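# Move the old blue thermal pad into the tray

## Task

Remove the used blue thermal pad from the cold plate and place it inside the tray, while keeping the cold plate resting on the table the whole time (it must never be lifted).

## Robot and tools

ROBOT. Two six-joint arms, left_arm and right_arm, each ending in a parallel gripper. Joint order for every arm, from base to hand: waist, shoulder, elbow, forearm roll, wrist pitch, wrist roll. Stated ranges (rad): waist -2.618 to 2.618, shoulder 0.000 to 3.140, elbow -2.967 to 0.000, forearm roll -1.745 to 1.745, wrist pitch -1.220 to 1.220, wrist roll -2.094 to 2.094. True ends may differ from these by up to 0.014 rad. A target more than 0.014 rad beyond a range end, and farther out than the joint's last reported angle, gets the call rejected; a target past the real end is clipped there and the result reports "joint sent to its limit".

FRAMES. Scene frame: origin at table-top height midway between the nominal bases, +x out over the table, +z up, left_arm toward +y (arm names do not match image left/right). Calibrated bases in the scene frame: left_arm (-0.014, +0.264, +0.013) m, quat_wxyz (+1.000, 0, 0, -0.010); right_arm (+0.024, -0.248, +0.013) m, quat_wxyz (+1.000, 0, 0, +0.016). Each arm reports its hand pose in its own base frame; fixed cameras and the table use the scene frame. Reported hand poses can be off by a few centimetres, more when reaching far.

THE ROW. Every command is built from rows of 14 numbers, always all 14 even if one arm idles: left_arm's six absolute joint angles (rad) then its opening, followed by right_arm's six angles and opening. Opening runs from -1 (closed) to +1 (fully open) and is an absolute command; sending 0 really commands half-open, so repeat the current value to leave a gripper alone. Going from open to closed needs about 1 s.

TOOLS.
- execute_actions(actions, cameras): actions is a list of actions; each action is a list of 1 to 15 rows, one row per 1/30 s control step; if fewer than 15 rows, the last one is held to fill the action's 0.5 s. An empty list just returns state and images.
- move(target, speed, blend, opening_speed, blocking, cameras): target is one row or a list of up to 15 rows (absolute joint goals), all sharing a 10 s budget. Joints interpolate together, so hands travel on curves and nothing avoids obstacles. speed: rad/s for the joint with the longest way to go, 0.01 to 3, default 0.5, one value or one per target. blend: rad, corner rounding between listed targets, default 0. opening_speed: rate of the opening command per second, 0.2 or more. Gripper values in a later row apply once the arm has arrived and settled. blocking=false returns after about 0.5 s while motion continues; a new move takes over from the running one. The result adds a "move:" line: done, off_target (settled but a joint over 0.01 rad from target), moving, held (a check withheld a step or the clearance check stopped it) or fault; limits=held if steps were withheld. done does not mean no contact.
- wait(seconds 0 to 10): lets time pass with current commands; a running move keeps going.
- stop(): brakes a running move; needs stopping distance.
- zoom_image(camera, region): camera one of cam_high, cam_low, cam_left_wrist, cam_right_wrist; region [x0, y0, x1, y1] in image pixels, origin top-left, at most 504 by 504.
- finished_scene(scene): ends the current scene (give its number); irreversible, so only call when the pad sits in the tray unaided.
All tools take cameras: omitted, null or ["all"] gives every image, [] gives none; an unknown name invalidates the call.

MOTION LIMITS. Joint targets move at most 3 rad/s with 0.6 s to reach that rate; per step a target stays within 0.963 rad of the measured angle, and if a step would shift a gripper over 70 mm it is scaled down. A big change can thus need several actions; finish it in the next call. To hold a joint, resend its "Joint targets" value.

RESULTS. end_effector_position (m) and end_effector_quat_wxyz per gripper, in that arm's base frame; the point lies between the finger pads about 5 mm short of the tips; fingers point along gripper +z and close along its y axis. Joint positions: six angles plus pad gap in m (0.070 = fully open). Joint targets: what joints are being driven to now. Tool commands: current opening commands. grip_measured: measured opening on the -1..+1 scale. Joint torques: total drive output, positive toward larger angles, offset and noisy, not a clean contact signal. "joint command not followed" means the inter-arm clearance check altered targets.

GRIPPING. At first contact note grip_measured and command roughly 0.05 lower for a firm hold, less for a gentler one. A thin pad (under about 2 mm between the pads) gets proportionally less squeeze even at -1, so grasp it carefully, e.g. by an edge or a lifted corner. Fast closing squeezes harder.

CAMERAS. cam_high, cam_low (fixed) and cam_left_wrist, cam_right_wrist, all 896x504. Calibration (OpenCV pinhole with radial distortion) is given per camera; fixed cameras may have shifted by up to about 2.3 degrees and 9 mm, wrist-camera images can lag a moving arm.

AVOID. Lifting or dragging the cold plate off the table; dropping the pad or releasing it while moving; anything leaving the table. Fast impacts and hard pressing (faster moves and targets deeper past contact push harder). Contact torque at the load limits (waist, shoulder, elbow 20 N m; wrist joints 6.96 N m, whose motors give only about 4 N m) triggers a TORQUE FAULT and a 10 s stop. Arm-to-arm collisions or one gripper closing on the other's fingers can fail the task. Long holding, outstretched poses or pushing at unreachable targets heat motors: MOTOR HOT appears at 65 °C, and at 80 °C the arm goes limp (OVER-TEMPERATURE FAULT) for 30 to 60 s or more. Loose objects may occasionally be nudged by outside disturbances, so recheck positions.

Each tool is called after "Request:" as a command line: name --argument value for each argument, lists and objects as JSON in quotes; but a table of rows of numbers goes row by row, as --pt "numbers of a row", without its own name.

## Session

Request:
execute_actions --actions '[]'

Scene clock: 0.00 s.
left_arm: end_effector_position=(+0.3578, -0.1827, +0.1401) grip_measured=+0.98 end_effector_quat_wxyz=(+0.380, +0.113, +0.916, -0.055) | right_arm: end_effector_position=(+0.4704, -0.1670, +0.2069) grip_measured=+1.00 end_effector_quat_wxyz=(+0.438, +0.418, +0.786, -0.125)
Joint positions: left_arm=[-0.601 1.519 -0.89 0.733 0.356 -0.961 0.069] | right_arm=[-0.123 1.785 -1.395 -0.926 0.654 1.437 0.07]
Joint torques (N m): no reading
Joint targets: left_arm=[-0.601 1.519 -0.890 0.733 0.356 -0.961] | right_arm=[-0.123 1.785 -1.395 -0.926 0.654 1.437]
Tool commands: left_gripper/opening=+1.0 right_gripper/opening=+1.0
camera_calibration:
cam_left_wrist: T_world_to_cam=[[-0.235077, -0.971975, 0.00200438, -0.0898673], [-0.959656, 0.231769, -0.159198, 0.404988], [0.154272, -0.0393473, -0.987245, 0.198994], [0, 0, 0, 1]] pos_world=[0.336824, -0.173383, 0.261109]
cam_right_wrist: T_world_to_cam=[[-0.774306, -0.612139, -0.160429, 0.294172], [-0.550452, 0.77659, -0.306447, 0.451949], [0.312175, -0.148976, -0.938271, 0.148234], [0, 0, 0, 1]] pos_world=[0.43028, -0.148822, 0.324776]

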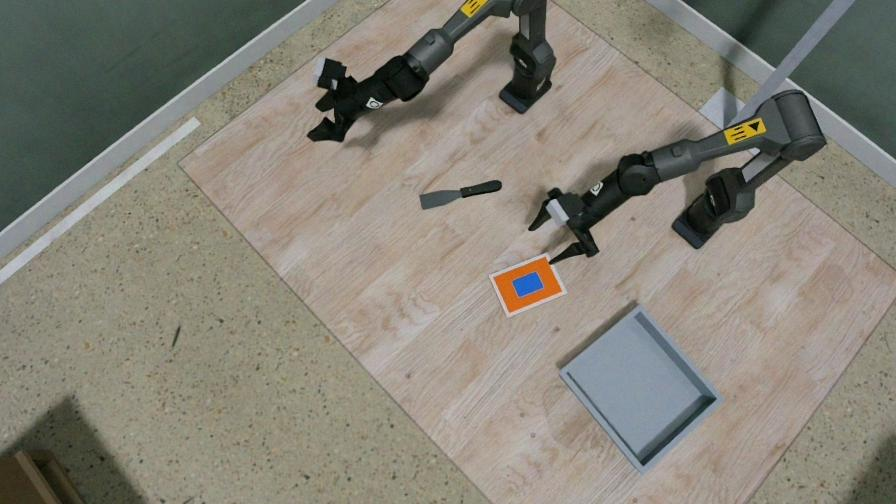

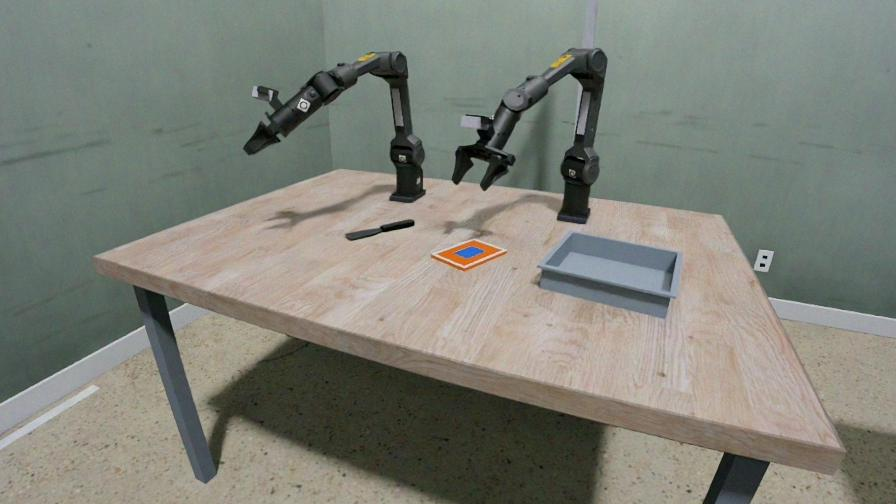

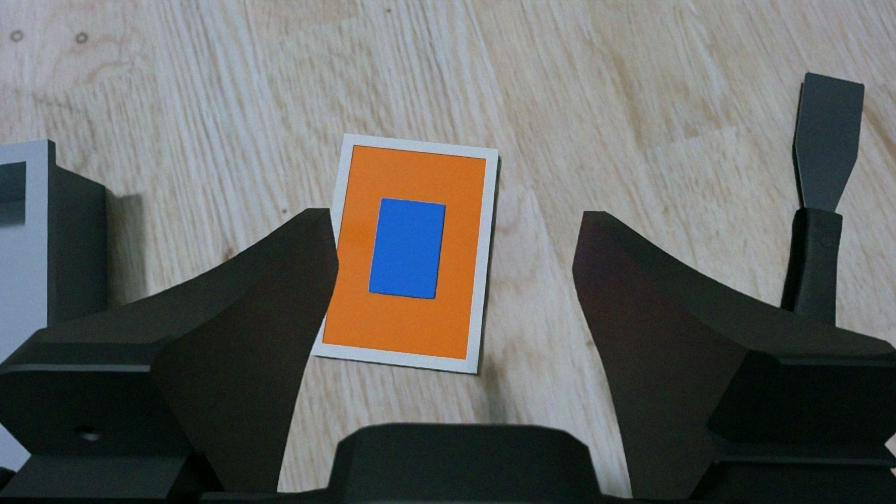

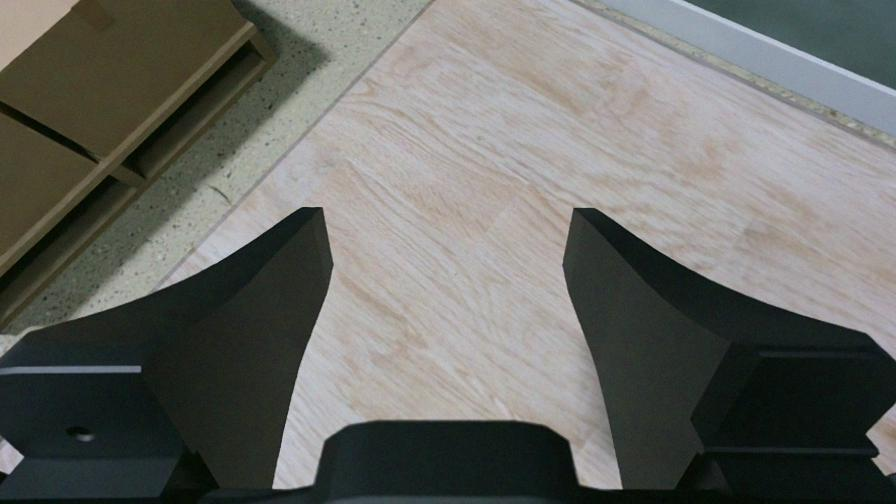

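Request:
move --pt "-0.3957 2.1024 -1.6256 0 1.181 -0.054 0.57 0.69 0.787 -0.33 0 0.24 0 -1" --pt "-0.3957 2.1409 -1.5654 0 1.0834 -0.054 0.57 0.69 0.787 -0.33 0 0.24 0 -1" --speed 0.8 --cameras '["cam_left_wrist","cam_right_wrist"]'

Scene clock: 18.83 s.
left_arm: end_effector_position=(+0.3837, -0.1604, +0.0188) grip_measured=+0.57 end_effector_quat_wxyz=(-0.002, +0.170, +0.985, +0.000) | right_arm: end_effector_position=(+0.1938, +0.1603, +0.1531) grip_measured=-1.00 end_effector_quat_wxyz=(+0.435, -0.300, +0.834, +0.157)
Joint positions: left_arm=[-0.396 2.143 -1.564 -0.001 1.083 -0.053 0.055] | right_arm=[0.691 0.787 -0.33 0.001 0.24 -0.001 0]
Joint torques (N m): left_arm=[-0.15 -13.55 -4.33 0.1 -0.08 -0.23] | right_arm=[-1.31 0.47 -6.61 -0.2 -0.77 0.17]
Joint targets: left_arm=[-0.396 2.141 -1.565 0.000 1.083 -0.054] | right_arm=[0.690 0.787 -0.330 0.000 0.240 0.000]
move: done
camera_calibration:
cam_left_wrist: T_world_to_cam=[[-0.333608, -0.942529, -0.0186004, -0.018947], [-0.764437, 0.25892, 0.59042, 0.320661], [-0.551672, 0.211187, -0.806882, 0.383753], [0, 0, 0, 1]] pos_world=[0.45051, -0.181927, 0.119966]
cam_right_wrist: T_world_to_cam=[[0.62908, -0.777287, 0.0091333, 0.000255461], [-0.729746, -0.59457, -0.337576, 0.288257], [0.267823, 0.205697, -0.941254, 0.185074], [0, 0, 0, 1]] pos_world=[0.160627, 0.133519, 0.271508]
Images, in order (width x height): cam_left_wrist 896x504, cam_right_wrist 896x504.

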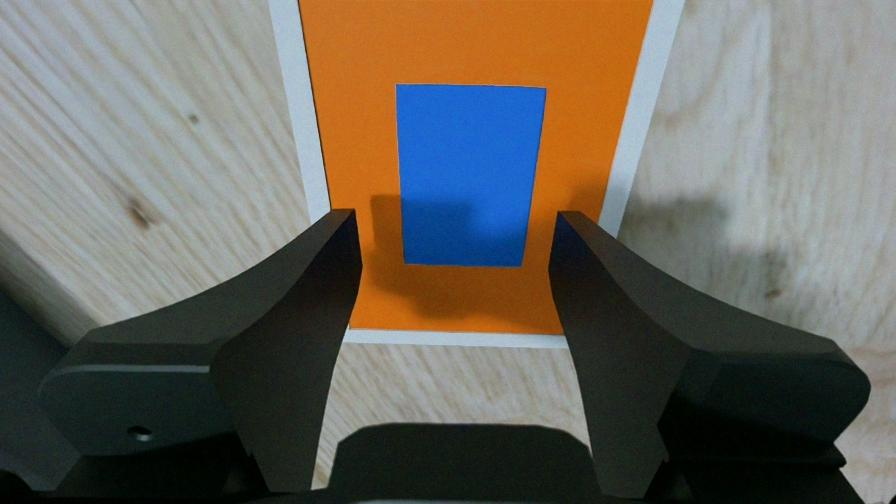

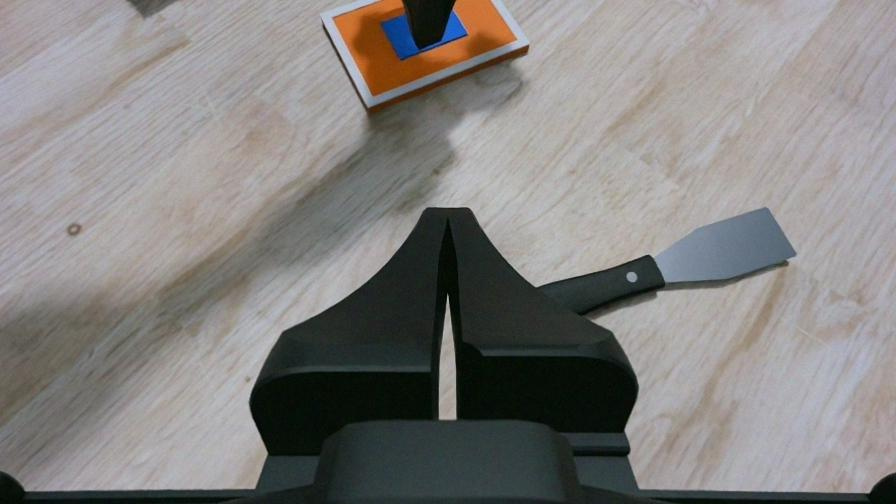

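Request:
move --pt "-0.3957 2.1709 -1.5354 0 1.0224 -0.054 0.57 0.69 0.787 -0.33 0 0.24 0 -1" --pt "-0.3957 2.1709 -1.5354 0 1.0224 -0.054 -0.6 0.69 0.787 -0.33 0 0.24 0 -1" --speed 0.05 --opening_speed 0.3 --cameras '["cam_left_wrist"]'

Scene clock: 54.90 s.
left_arm: end_effector_position=(+0.3849, -0.1607, +0.0012) grip_measured=-0.20 end_effector_quat_wxyz=(+0.001, +0.171, +0.985, +0.000) | right_arm: end_effector_position=(+0.1939, +0.1601, +0.1531) grip_measured=-1.00 end_effector_quat_wxyz=(+0.435, -0.300, +0.835, +0.156)
Joint positions: left_arm=[-0.396 2.17 -1.536 0 1.023 -0.053 0.028] | right_arm=[0.69 0.787 -0.33 0.001 0.24 -0.001 0]
Joint torques (N m): left_arm=[2.3 3.13 3.3 1.41 0.55 -0.21] | right_arm=[-1.28 -0.25 -6.34 0.02 -0.63 -0.09]
Joint targets: left_arm=[-0.396 2.171 -1.535 0.000 1.022 -0.054] | right_arm=[0.690 0.787 -0.330 0.000 0.240 0.000]
move: done
camera_calibration:
cam_left_wrist: T_world_to_cam=[[-0.333956, -0.942394, -0.0191809, -0.0189813], [-0.767697, 0.260129, 0.58564, 0.333577], [-0.546914, 0.210303, -0.810344, 0.368349], [0, 0, 0, 1]] pos_world=[0.451203, -0.182126, 0.102769]
Images, in order (width x height): cam_left_wrist 896x504.

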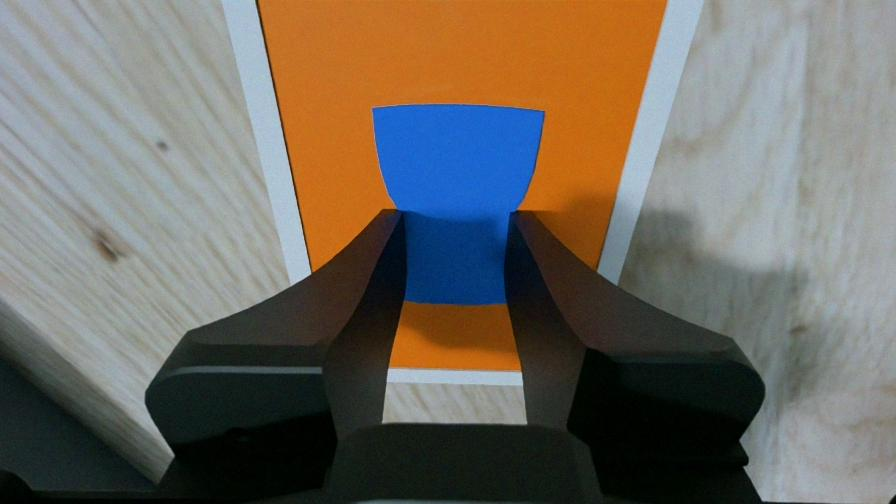

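Request:
move --target '[-0.3957,2.1554,-1.5509,0,1.0534,-0.054,-0.65,0.69,0.787,-0.33,0,0.24,0,-1]' --speed 0.04 --cameras '["cam_left_wrist"]'

Scene clock: 59.67 s.
left_arm: end_effector_position=(+0.3839, -0.1596, +0.0097) grip_measured=-0.65 end_effector_quat_wxyz=(-0.002, +0.170, +0.985, +0.001) | right_arm: end_effector_position=(+0.1939, +0.1601, +0.1531) grip_measured=-1.00 end_effector_quat_wxyz=(+0.435, -0.300, +0.835, +0.156)
Joint positions: left_arm=[-0.395 2.156 -1.549 0.001 1.055 -0.053 0.012] | right_arm=[0.69 0.787 -0.33 0.001 0.24 -0.001 0]
Joint torques (N m): left_arm=[-0.62 -13.76 -4.95 -0.22 -0.68 -0.09] | right_arm=[-1.27 -0.34 -6.46 -0.01 -0.64 -0.1]
Joint targets: left_arm=[-0.396 2.155 -1.551 0.000 1.053 -0.054] | right_arm=[0.690 0.787 -0.330 0.000 0.240 0.000]
move: done
camera_calibration:
cam_left_wrist: T_world_to_cam=[[-0.333405, -0.942567, -0.020215, -0.018405], [-0.764655, 0.257807, 0.590625, 0.325904], [-0.551492, 0.212375, -0.806693, 0.376508], [0, 0, 0, 1]] pos_world=[0.450709, -0.181329, 0.110868]
Images, in order (width x height): cam_left_wrist 896x504.

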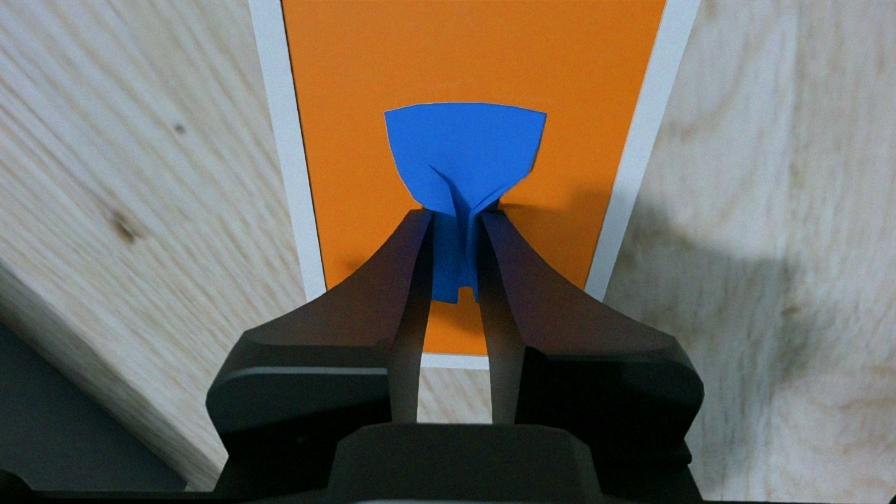

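Request:
move --pt "-0.3957 2.1614 -1.5449 0 1.0414 -0.054 -0.65 0.69 0.787 -0.33 0 0.24 0 -1" --pt "-0.3957 2.1614 -1.5449 0 1.0414 -0.054 -1 0.69 0.787 -0.33 0 0.24 0 -1" --speed 0.1 --opening_speed 0.4 --cameras '["cam_left_wrist","cam_low"]'

Request:
zoom_image --camera "cam_left_wrist" --region '[340, 80, 580, 320]'

Scene clock: 65.63 s.
left_arm: end_effector_position=(+0.3848, -0.1604, +0.0068) grip_measured=-0.95 end_effector_quat_wxyz=(+0.000, +0.171, +0.985, +0.000) | right_arm: end_effector_position=(+0.1939, +0.1601, +0.1531) grip_measured=-1.00 end_effector_quat_wxyz=(+0.435, -0.300, +0.835, +0.156)
Joint positions: left_arm=[-0.396 2.161 -1.545 0.001 1.042 -0.053 0.002] | right_arm=[0.69 0.787 -0.33 0.001 0.24 -0.001 0]
Joint torques (N m): left_arm=[-0.59 -9.71 -2.45 -0.63 -0.06 0] | right_arm=[-1.28 -0.46 -6.56 -0.06 -0.67 -0.09]
Joint targets: left_arm=[-0.396 2.161 -1.545 0.000 1.041 -0.054] | right_arm=[0.690 0.787 -0.330 0.000 0.240 0.000]
move: done
camera_calibration:
cam_left_wrist: T_world_to_cam=[[-0.334208, -0.942288, -0.0199478, -0.0184726], [-0.767023, 0.259624, 0.586745, 0.32979], [-0.547704, 0.211395, -0.809526, 0.373232], [0, 0, 0, 1]] pos_world=[0.451204, -0.181928, 0.10827]
Images, in order (width x height): cam_low 896x504, cam_left_wrist 896x504.

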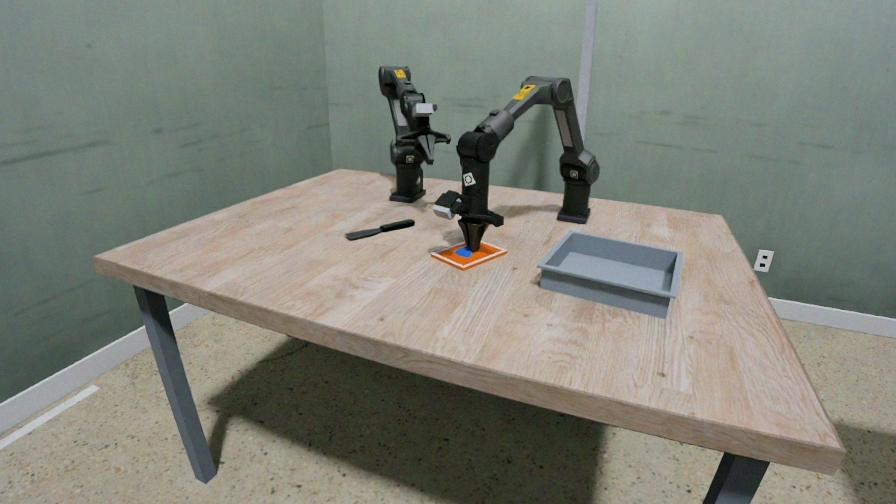

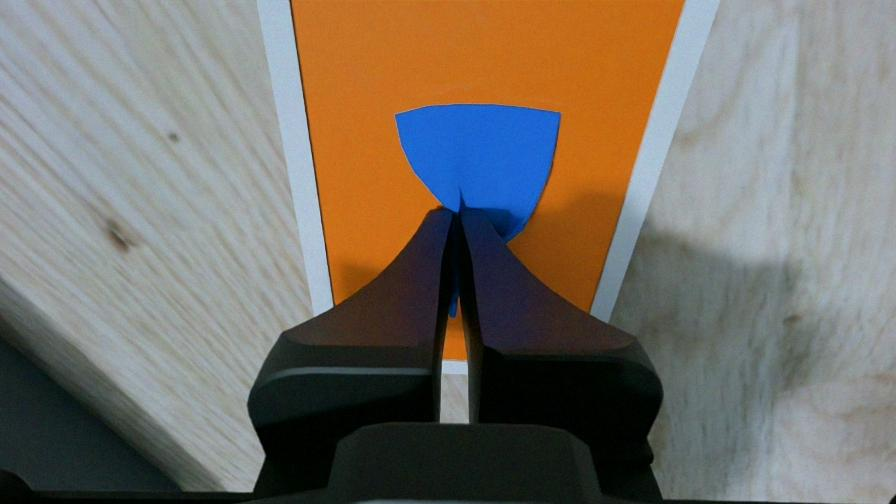

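Scaled by 2.100 from the camera's 896x504 image, which has a finer 1280x720 frame.

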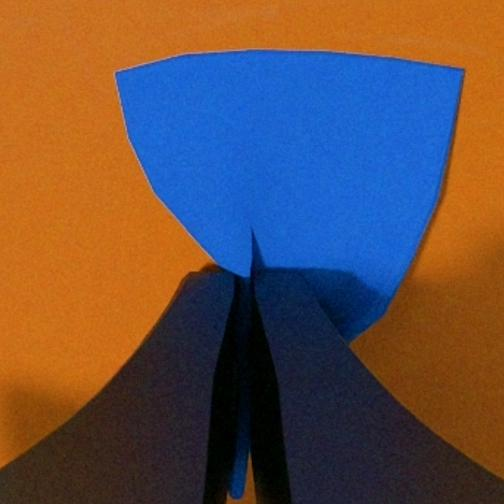

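Request:
move --pt "-0.2583 2.1728 -1.5415 -0.2987 1.0682 0.2336 -1 0.69 0.787 -0.33 0 0.24 0 -1" --pt "-0.1327 2.2323 -1.5619 -0.56 1.1697 0.48 -1 0.69 0.787 -0.33 0 0.24 0 -1" --speed 0.12 --blend 0.02 --cameras '["cam_left_wrist"]'

Request:
move --pt "-0.1327 2.2323 -1.5619 -0.56 1.1697 0.48 -1 0.7 1.9417 -0.2611 0 -1.158 0 -1" --pt "-0.1327 2.2323 -1.5619 -0.56 1.1697 0.48 -1 0.7195 2.069 -0.686 0 -0.86 0 -1" --speed '[0.5, 0.25]' --cameras '["cam_right_wrist","cam_high"]'

Scene clock: 107.67 s.
left_arm: end_effector_position=(+0.3840, -0.1608, +0.0099) grip_measured=-0.95 end_effector_quat_wxyz=(-0.045, +0.164, +0.952, -0.255) | right_arm: end_effector_position=(+0.1939, +0.1601, +0.1531) grip_measured=-1.00 end_effector_quat_wxyz=(+0.435, -0.300, +0.835, +0.156)
Joint positions: left_arm=[-0.133 2.233 -1.561 -0.561 1.17 0.481 0.002] | right_arm=[0.69 0.787 -0.33 0.001 0.24 -0.001 0]
Joint torques (N m): left_arm=[0.03 -12.53 -4.49 -0.59 -0.01 -0.18] | right_arm=[-1.27 -1.07 -6.22 -0.1 -0.76 -0.05]
Joint targets: left_arm=[-0.133 2.232 -1.562 -0.560 1.170 0.480] | right_arm=[0.690 0.787 -0.330 0.000 0.240 0.000]
move: done
camera_calibration:
cam_left_wrist: T_world_to_cam=[[-0.290778, -0.825119, 0.484383, -0.0219237], [-0.666861, 0.53781, 0.515807, 0.334428], [-0.686108, -0.173031, -0.706623, 0.365725], [0, 0, 0, 1]] pos_world=[0.467569, -0.134666, 0.0965496]
Images, in order (width x height): cam_left_wrist 896x504.

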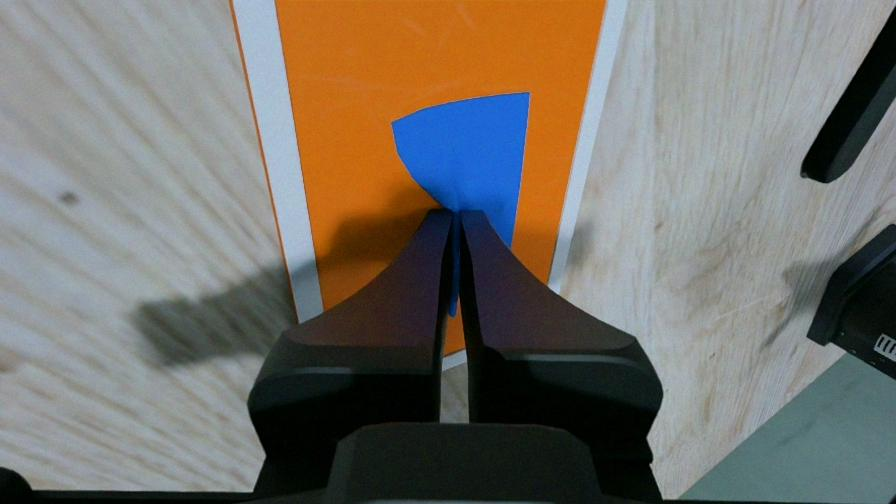

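Scene clock: 112.57 s.
left_arm: end_effector_position=(+0.3842, -0.1608, +0.0101) grip_measured=-0.95 end_effector_quat_wxyz=(-0.044, +0.164, +0.952, -0.255) | right_arm: end_effector_position=(+0.3457, +0.3026, +0.0236) grip_measured=-1.00 end_effector_quat_wxyz=(+0.503, -0.297, +0.789, +0.189)
Joint positions: left_arm=[-0.133 2.233 -1.562 -0.561 1.17 0.481 0.002] | right_arm=[0.719 2.069 -0.687 0.001 -0.859 -0.001 0]
Joint torques (N m): left_arm=[-0.58 -14.47 -3.13 -0.62 0.28 -0.19] | right_arm=[-0.15 -9.69 -2.52 -0.06 -0.82 -0.05]
Joint targets: left_arm=[-0.133 2.232 -1.562 -0.560 1.170 0.480] | right_arm=[0.720 2.069 -0.686 0.000 -0.860 0.000]
move: done
camera_calibration:
cam_right_wrist: T_world_to_cam=[[0.649314, -0.760481, 0.00770995, 0.00441286], [-0.658185, -0.566993, -0.49529, 0.410644], [0.38103, 0.316524, -0.868694, -0.0811362], [0, 0, 0, 1]] pos_world=[0.298329, 0.26187, 0.132871]
Images, in order (width x height): cam_high 896x504, cam_right_wrist 896x504.

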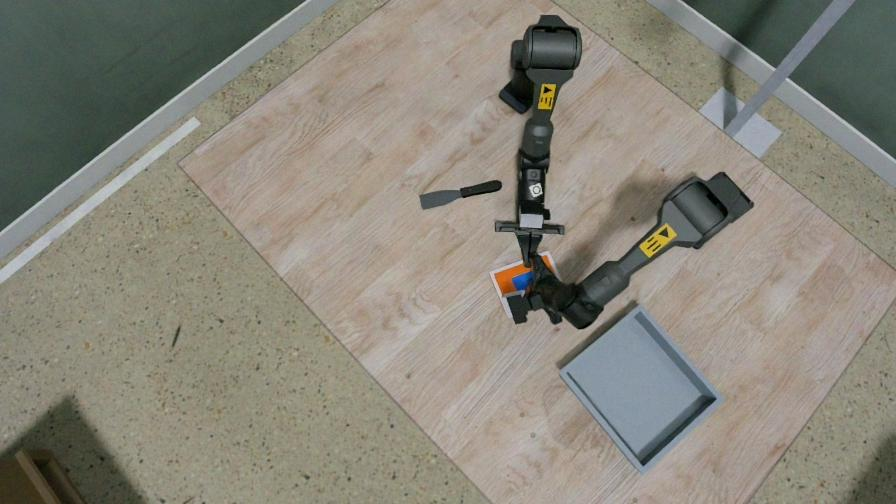

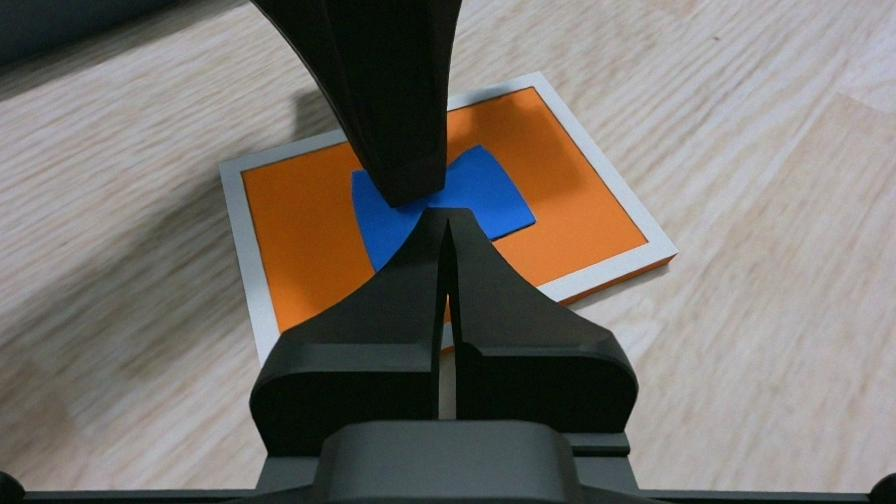

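Request:
move --pt "-0.1327 2.2323 -1.5619 -0.56 1.1697 0.48 -1 0.7195 2.1366 -0.675 0 -0.938 0 -1" --pt "-0.1327 2.2323 -1.5619 -0.56 1.1697 0.48 -1 0.7195 2.1618 -0.677 0 -0.9618 0 -1" --speed '[0.06, 0.03]' --cameras '["cam_right_wrist"]'

Scene clock: 121.10 s.
left_arm: end_effector_position=(+0.3842, -0.1608, +0.0101) grip_measured=-0.95 end_effector_quat_wxyz=(-0.044, +0.164, +0.952, -0.255) | right_arm: end_effector_position=(+0.3451, +0.3020, +0.0082) grip_measured=-1.00 end_effector_quat_wxyz=(+0.516, -0.293, +0.781, +0.194)
Joint positions: left_arm=[-0.133 2.233 -1.562 -0.561 1.17 0.481 0.002] | right_arm=[0.719 2.152 -0.677 0.001 -0.986 -0.001 0]
Joint torques (N m): left_arm=[-0.34 -14.18 -2.93 -0.67 0.58 -0.15] | right_arm=[-1.02 8.1 1.96 -0.02 3.47 -0.04]
Joint targets: left_arm=[-0.133 2.232 -1.562 -0.560 1.170 0.480] | right_arm=[0.719 2.162 -0.677 0.000 -0.962 0.000]
move: off_target (right_arm); right_arm: the wrist pitch is farthest, 0.024 rad from its target
camera_calibration:
cam_right_wrist: T_world_to_cam=[[0.649148, -0.760626, 0.00739663, 0.00461809], [-0.645333, -0.555849, -0.524001, 0.394791], [0.40268, 0.335381, -0.851686, -0.107439], [0, 0, 0, 1]] pos_world=[0.295037, 0.25899, 0.115332]
Images, in order (width x height): cam_right_wrist 896x504.

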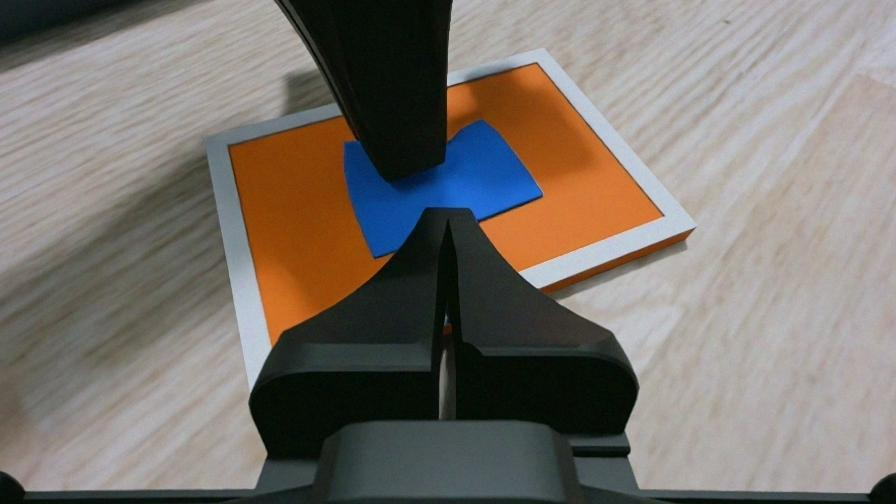

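Request:
move --pt "-0.1327 2.2323 -1.5619 -0.56 1.1697 0.48 -1 0.7195 2.09 -0.68 0 -0.885 0 -1" --pt "-0.1327 2.2323 -1.5619 -0.56 1.1697 0.48 -1 0.7195 2.06 -0.624 0 -0.917 0 -1" --pt "-0.1327 2.2323 -1.5619 -0.56 1.1697 0.48 -1 0.7195 2.121 -0.613 0 -0.984 0 -1" --pt "-0.1327 2.2323 -1.5619 -0.56 1.1697 0.48 -1 0.7195 2.1462 -0.615 0 -1.0077 0 -1" --speed '[0.1, 0.1, 0.06, 0.03]' --cameras '["cam_right_wrist","cam_left_wrist"]'

Scene clock: 130.57 s.
left_arm: end_effector_position=(+0.3842, -0.1608, +0.0101) grip_measured=-0.95 end_effector_quat_wxyz=(-0.044, +0.164, +0.952, -0.255) | right_arm: end_effector_position=(+0.3344, +0.2926, +0.0090) grip_measured=-1.00 end_effector_quat_wxyz=(+0.519, -0.293, +0.779, +0.195)
Joint positions: left_arm=[-0.133 2.233 -1.562 -0.561 1.17 0.481 0.002] | right_arm=[0.719 2.139 -0.615 0.001 -1.041 -0.001 0]
Joint torques (N m): left_arm=[-0.04 -12.58 -4.14 -0.47 0.37 -0.1] | right_arm=[-1.31 7.58 2.13 -0.08 3.47 -0.03]
Joint targets: left_arm=[-0.133 2.232 -1.562 -0.560 1.170 0.480] | right_arm=[0.720 2.146 -0.615 0.000 -1.008 0.000]
move: off_target (right_arm); right_arm: the wrist pitch is farthest, 0.033 rad from its target
camera_calibration:
cam_left_wrist: T_world_to_cam=[[-0.291155, -0.825095, 0.484197, -0.0217657], [-0.667336, 0.537816, 0.515186, 0.33474], [-0.685486, -0.173123, -0.707204, 0.365757], [0, 0, 0, 1]] pos_world=[0.467768, -0.134666, 0.0967503]
cam_right_wrist: T_world_to_cam=[[0.649083, -0.760682, 0.00735934, 0.00446805], [-0.642765, -0.553589, -0.52952, 0.381648], [0.40687, 0.338972, -0.848266, -0.101776], [0, 0, 0, 1]] pos_world=[0.283819, 0.249174, 0.115724]
Images, in order (width x height): cam_left_wrist 896x504, cam_right_wrist 896x504.

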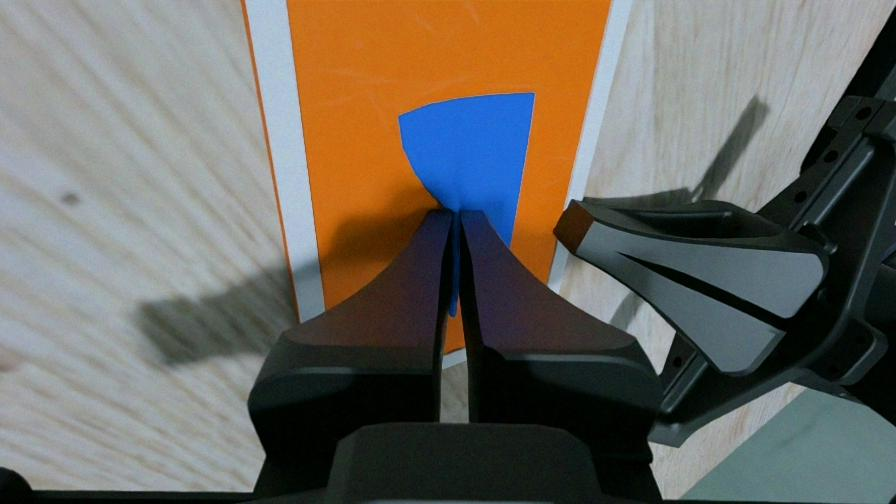

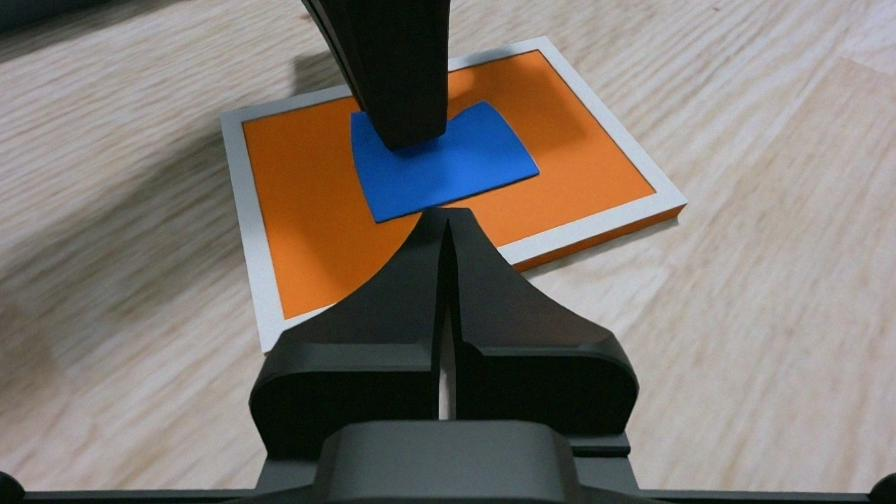

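Request:
move --pt "-0.1974 2.1855 -1.5563 -0.4237 1.1239 0.35 -1 0.7195 2.1462 -0.615 0 -1.0077 0 -1" --pt "-0.2583 2.1496 -1.5649 -0.292 1.1129 0.219 -1 0.7195 2.1462 -0.615 0 -1.0077 0 -1" --speed 0.025 --cameras '["cam_right_wrist","cam_left_wrist"]'

Scene clock: 143.20 s.
left_arm: end_effector_position=(+0.3839, -0.1609, +0.0220) grip_measured=-0.96 end_effector_quat_wxyz=(-0.025, +0.169, +0.976, -0.137) | right_arm: end_effector_position=(+0.3345, +0.2927, +0.0090) grip_measured=-1.00 end_effector_quat_wxyz=(+0.519, -0.293, +0.779, +0.195)
Joint positions: left_arm=[-0.25 2.155 -1.563 -0.311 1.115 0.237 0.002] | right_arm=[0.719 2.14 -0.615 0.001 -1.043 -0.001 0]
Joint torques (N m): left_arm=[0.35 -17.43 -5.25 -0.17 0.27 -0.17] | right_arm=[-1.2 7.13 3.34 -0.08 3.47 -0.02]
Joint targets: left_arm=[-0.250 2.155 -1.564 -0.310 1.114 0.237] | right_arm=[0.719 2.146 -0.615 0.000 -1.008 0.000]
move: off_target (left_arm, right_arm; path cut at 10 s); path passed 1 of 2 targets; left_arm: the forearm roll is farthest, 0.019 rad from its target; right_arm: the wrist pitch is farthest, 0.035 rad from its target
camera_calibration:
cam_left_wrist: T_world_to_cam=[[-0.322229, -0.910924, 0.257652, -0.0246141], [-0.710613, 0.412573, 0.569923, 0.323592], [-0.625457, 0.000554649, -0.780258, 0.380511], [0, 0, 0, 1]] pos_world=[0.460011, -0.156138, 0.118816]
cam_right_wrist: T_world_to_cam=[[0.649095, -0.760672, 0.00738363, 0.0045252], [-0.642371, -0.553294, -0.530306, 0.381432], [0.407474, 0.339476, -0.847774, -0.102173], [0, 0, 0, 1]] pos_world=[0.283717, 0.249172, 0.115623]
Images, in order (width x height): cam_left_wrist 896x504, cam_right_wrist 896x504.

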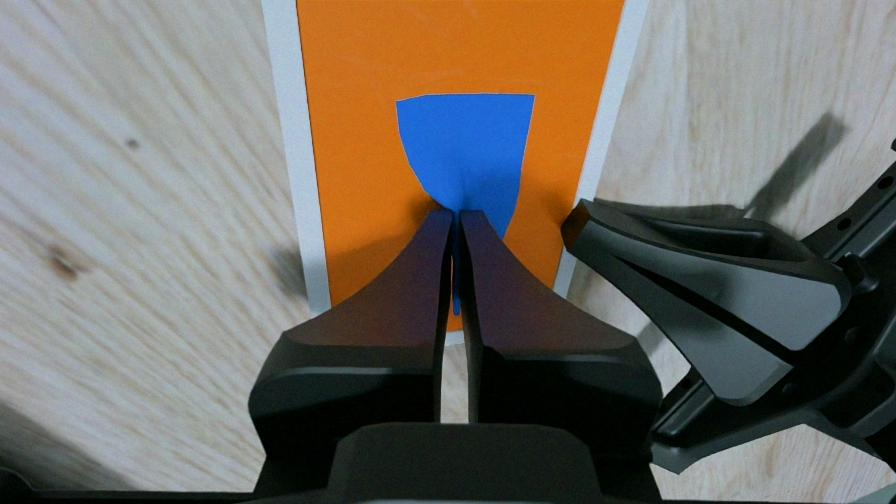

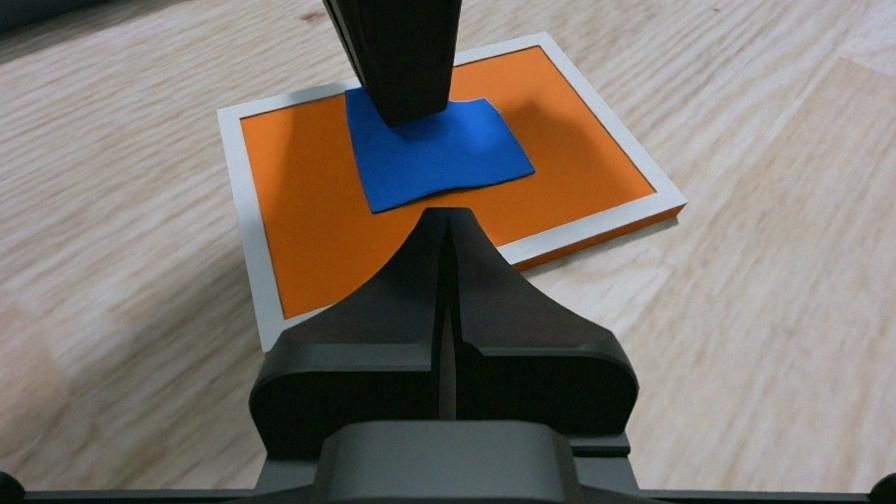

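Peeling well.

Request:
move --pt "-0.2583 2.1496 -1.5649 -0.292 1.1129 0.219 -1 0.7195 2.1462 -0.615 0 -1.0077 0 -1" --pt "-0.2583 2.1226 -1.6018 -0.286 1.174 0.2 -1 0.7195 2.1462 -0.615 0 -1.0077 0 -1" --speed 0.025 --cameras '["cam_right_wrist","cam_left_wrist"]'

Scene clock: 152.73 s.
left_arm: end_effector_position=(+0.3853, -0.1612, +0.0446) grip_measured=-0.97 end_effector_quat_wxyz=(-0.020, +0.170, +0.977, -0.129) | right_arm: end_effector_position=(+0.3350, +0.2934, +0.0099) grip_measured=-1.00 end_effector_quat_wxyz=(+0.523, -0.292, +0.777, +0.196)
Joint positions: left_arm=[-0.258 2.121 -1.603 -0.285 1.173 0.201 0.001] | right_arm=[0.719 2.144 -0.616 0 -1.054 -0.001 0]
Joint torques (N m): left_arm=[1.81 -14.96 -3.95 -0.12 0.87 -0.2] | right_arm=[-0.9 5.63 6.52 0.35 3.46 -0.01]
Joint targets: left_arm=[-0.258 2.123 -1.602 -0.286 1.174 0.200] | right_arm=[0.719 2.146 -0.615 0.000 -1.008 0.000]
move: off_target (right_arm); right_arm: the wrist pitch is farthest, 0.046 rad from its target
camera_calibration:
cam_left_wrist: T_world_to_cam=[[-0.325536, -0.914212, 0.241336, -0.0287911], [-0.717441, 0.405078, 0.566736, 0.313325], [-0.615877, 0.0113484, -0.787761, 0.397287], [0, 0, 0, 1]] pos_world=[0.4601, -0.157751, 0.142343]
cam_right_wrist: T_world_to_cam=[[0.649762, -0.760101, 0.00745924, 0.00425793], [-0.638304, -0.550922, -0.537636, 0.380718], [0.412767, 0.344574, -0.843144, -0.105255], [0, 0, 0, 1]] pos_world=[0.283693, 0.249251, 0.115912]
Images, in order (width x height): cam_left_wrist 896x504, cam_right_wrist 896x504.

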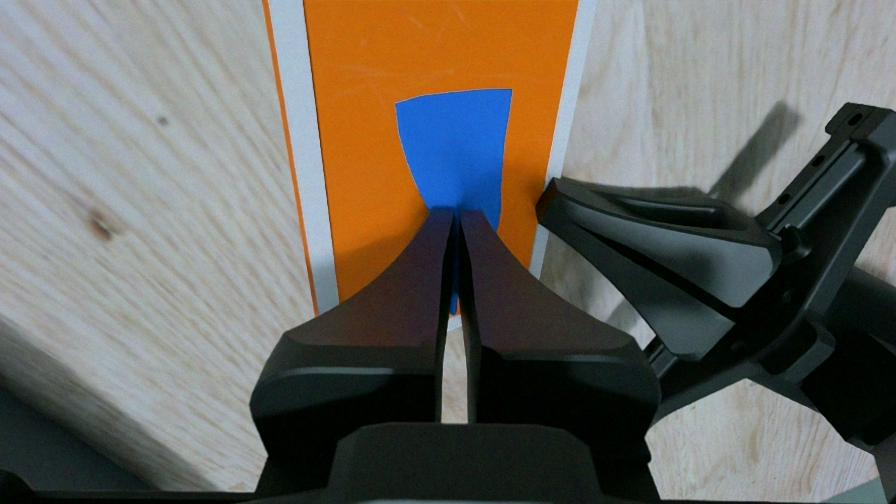

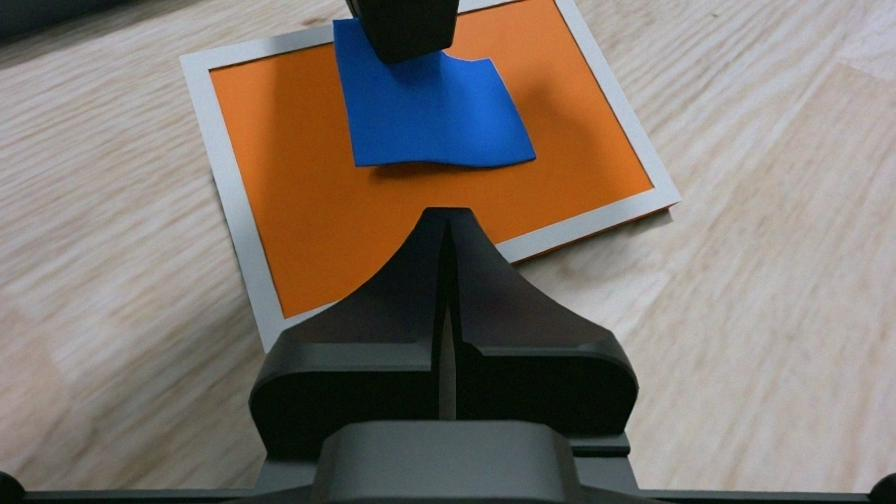

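Request:
zoom_image --camera "cam_low" --region '[400, 200, 540, 290]'

Request:
move --target '[-0.2583,2.1333,-1.587,-0.288,1.1496,0.207,-1,0.7195,2.1462,-0.615,0,-1.0077,0,-1]' --speed 0.03

Request:
zoom_image --camera "cam_low" --region '[400, 200, 540, 290]'

This scene's latest camera images include none from cam_low. They are from: cam_left_wrist, cam_right_wrist. cam_low's image comes with the result of a call that names it in "cameras".

Scene clock: 158.47 s.
left_arm: end_effector_position=(+0.3847, -0.1610, +0.0358) grip_measured=-0.97 end_effector_quat_wxyz=(-0.022, +0.169, +0.977, -0.129) | right_arm: end_effector_position=(+0.3349, +0.2933, +0.0098) grip_measured=-1.00 end_effector_quat_wxyz=(+0.523, -0.292, +0.776, +0.196)
Joint positions: left_arm=[-0.258 2.133 -1.587 -0.287 1.15 0.207 0.001] | right_arm=[0.719 2.145 -0.615 0 -1.057 -0.001 0]
Joint torques (N m): left_arm=[0.68 -13.02 -3.17 -0.4 0.54 0] | right_arm=[-2.47 5.03 7 0.88 3.48 0]
Joint targets: left_arm=[-0.258 2.133 -1.587 -0.288 1.150 0.207] | right_arm=[0.719 2.146 -0.615 0.000 -1.008 0.000]
move: off_target (right_arm); right_arm: the wrist pitch is farthest, 0.049 rad from its target
camera_calibration:
cam_left_wrist: T_world_to_cam=[[-0.323214, -0.915046, 0.241296, -0.0277291], [-0.715862, 0.403185, 0.570073, 0.316903], [-0.61893, 0.0115213, -0.785362, 0.391168], [0, 0, 0, 1]] pos_world=[0.460002, -0.157651, 0.133241]
cam_right_wrist: T_world_to_cam=[[0.649758, -0.760105, 0.00739439, 0.00424583], [-0.637973, -0.550594, -0.538364, 0.380333], [0.413284, 0.345089, -0.84268, -0.105515], [0, 0, 0, 1]] pos_world=[0.283491, 0.249048, 0.115811]

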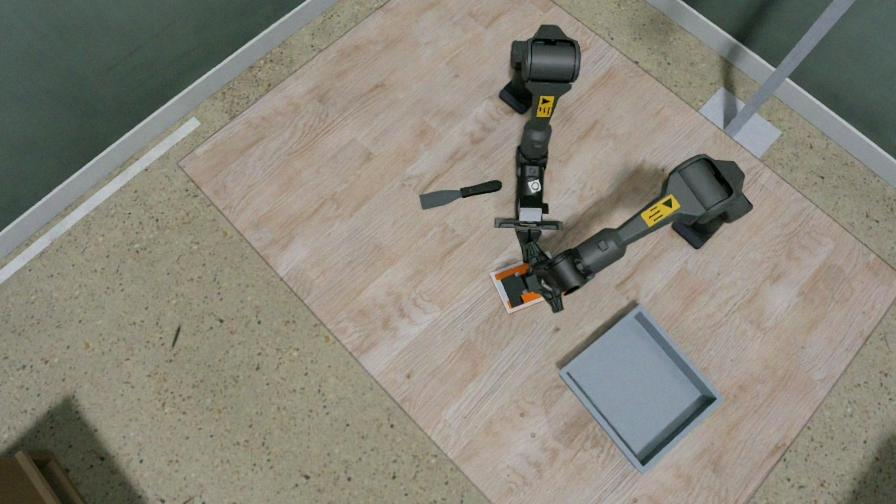

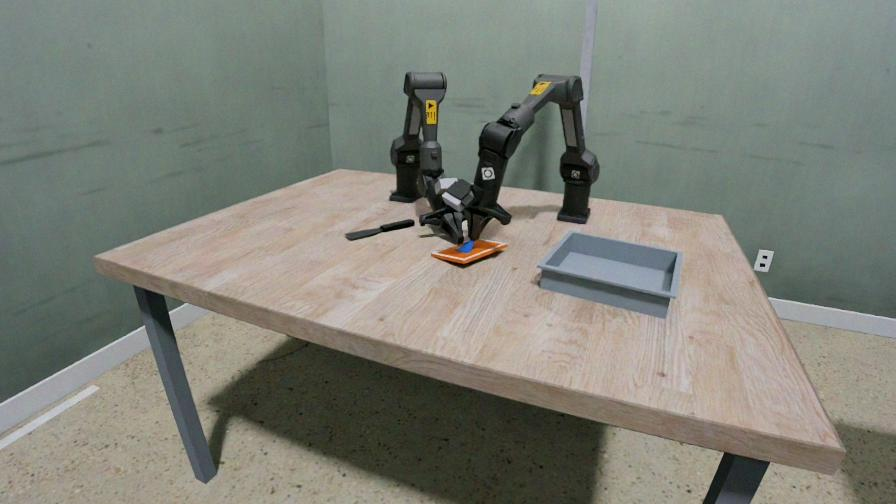

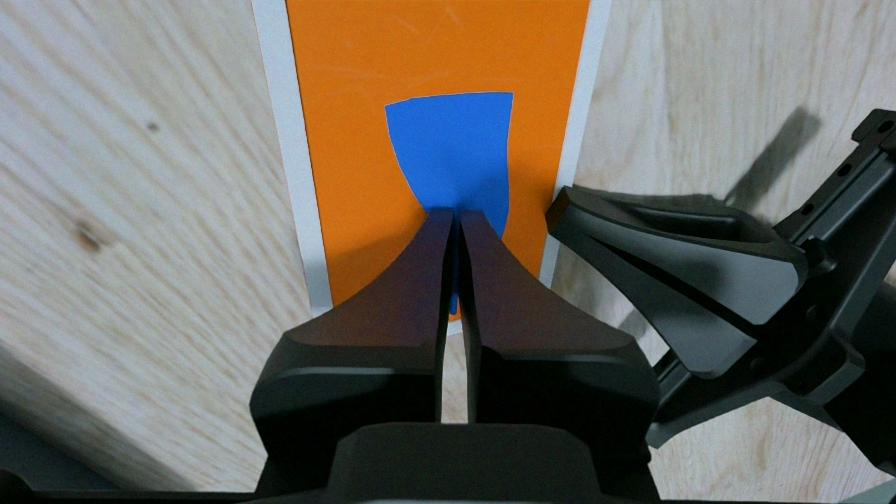

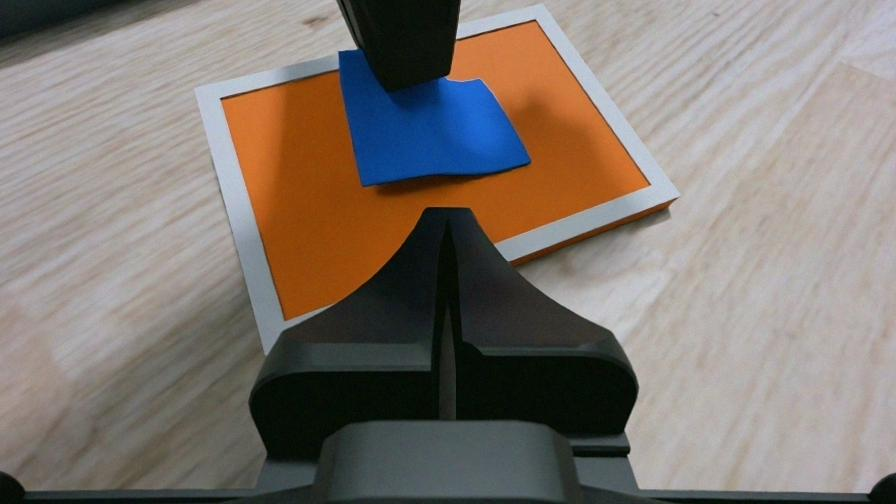

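Scaled by 3.600 from the camera's 896x504 image, which has a finer 1280x720 frame.

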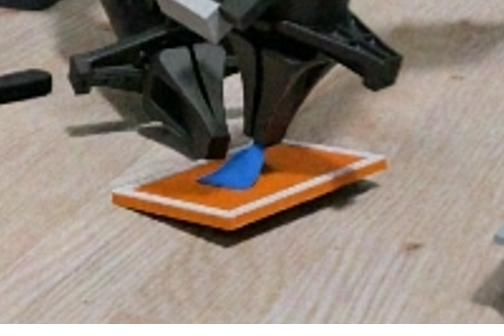

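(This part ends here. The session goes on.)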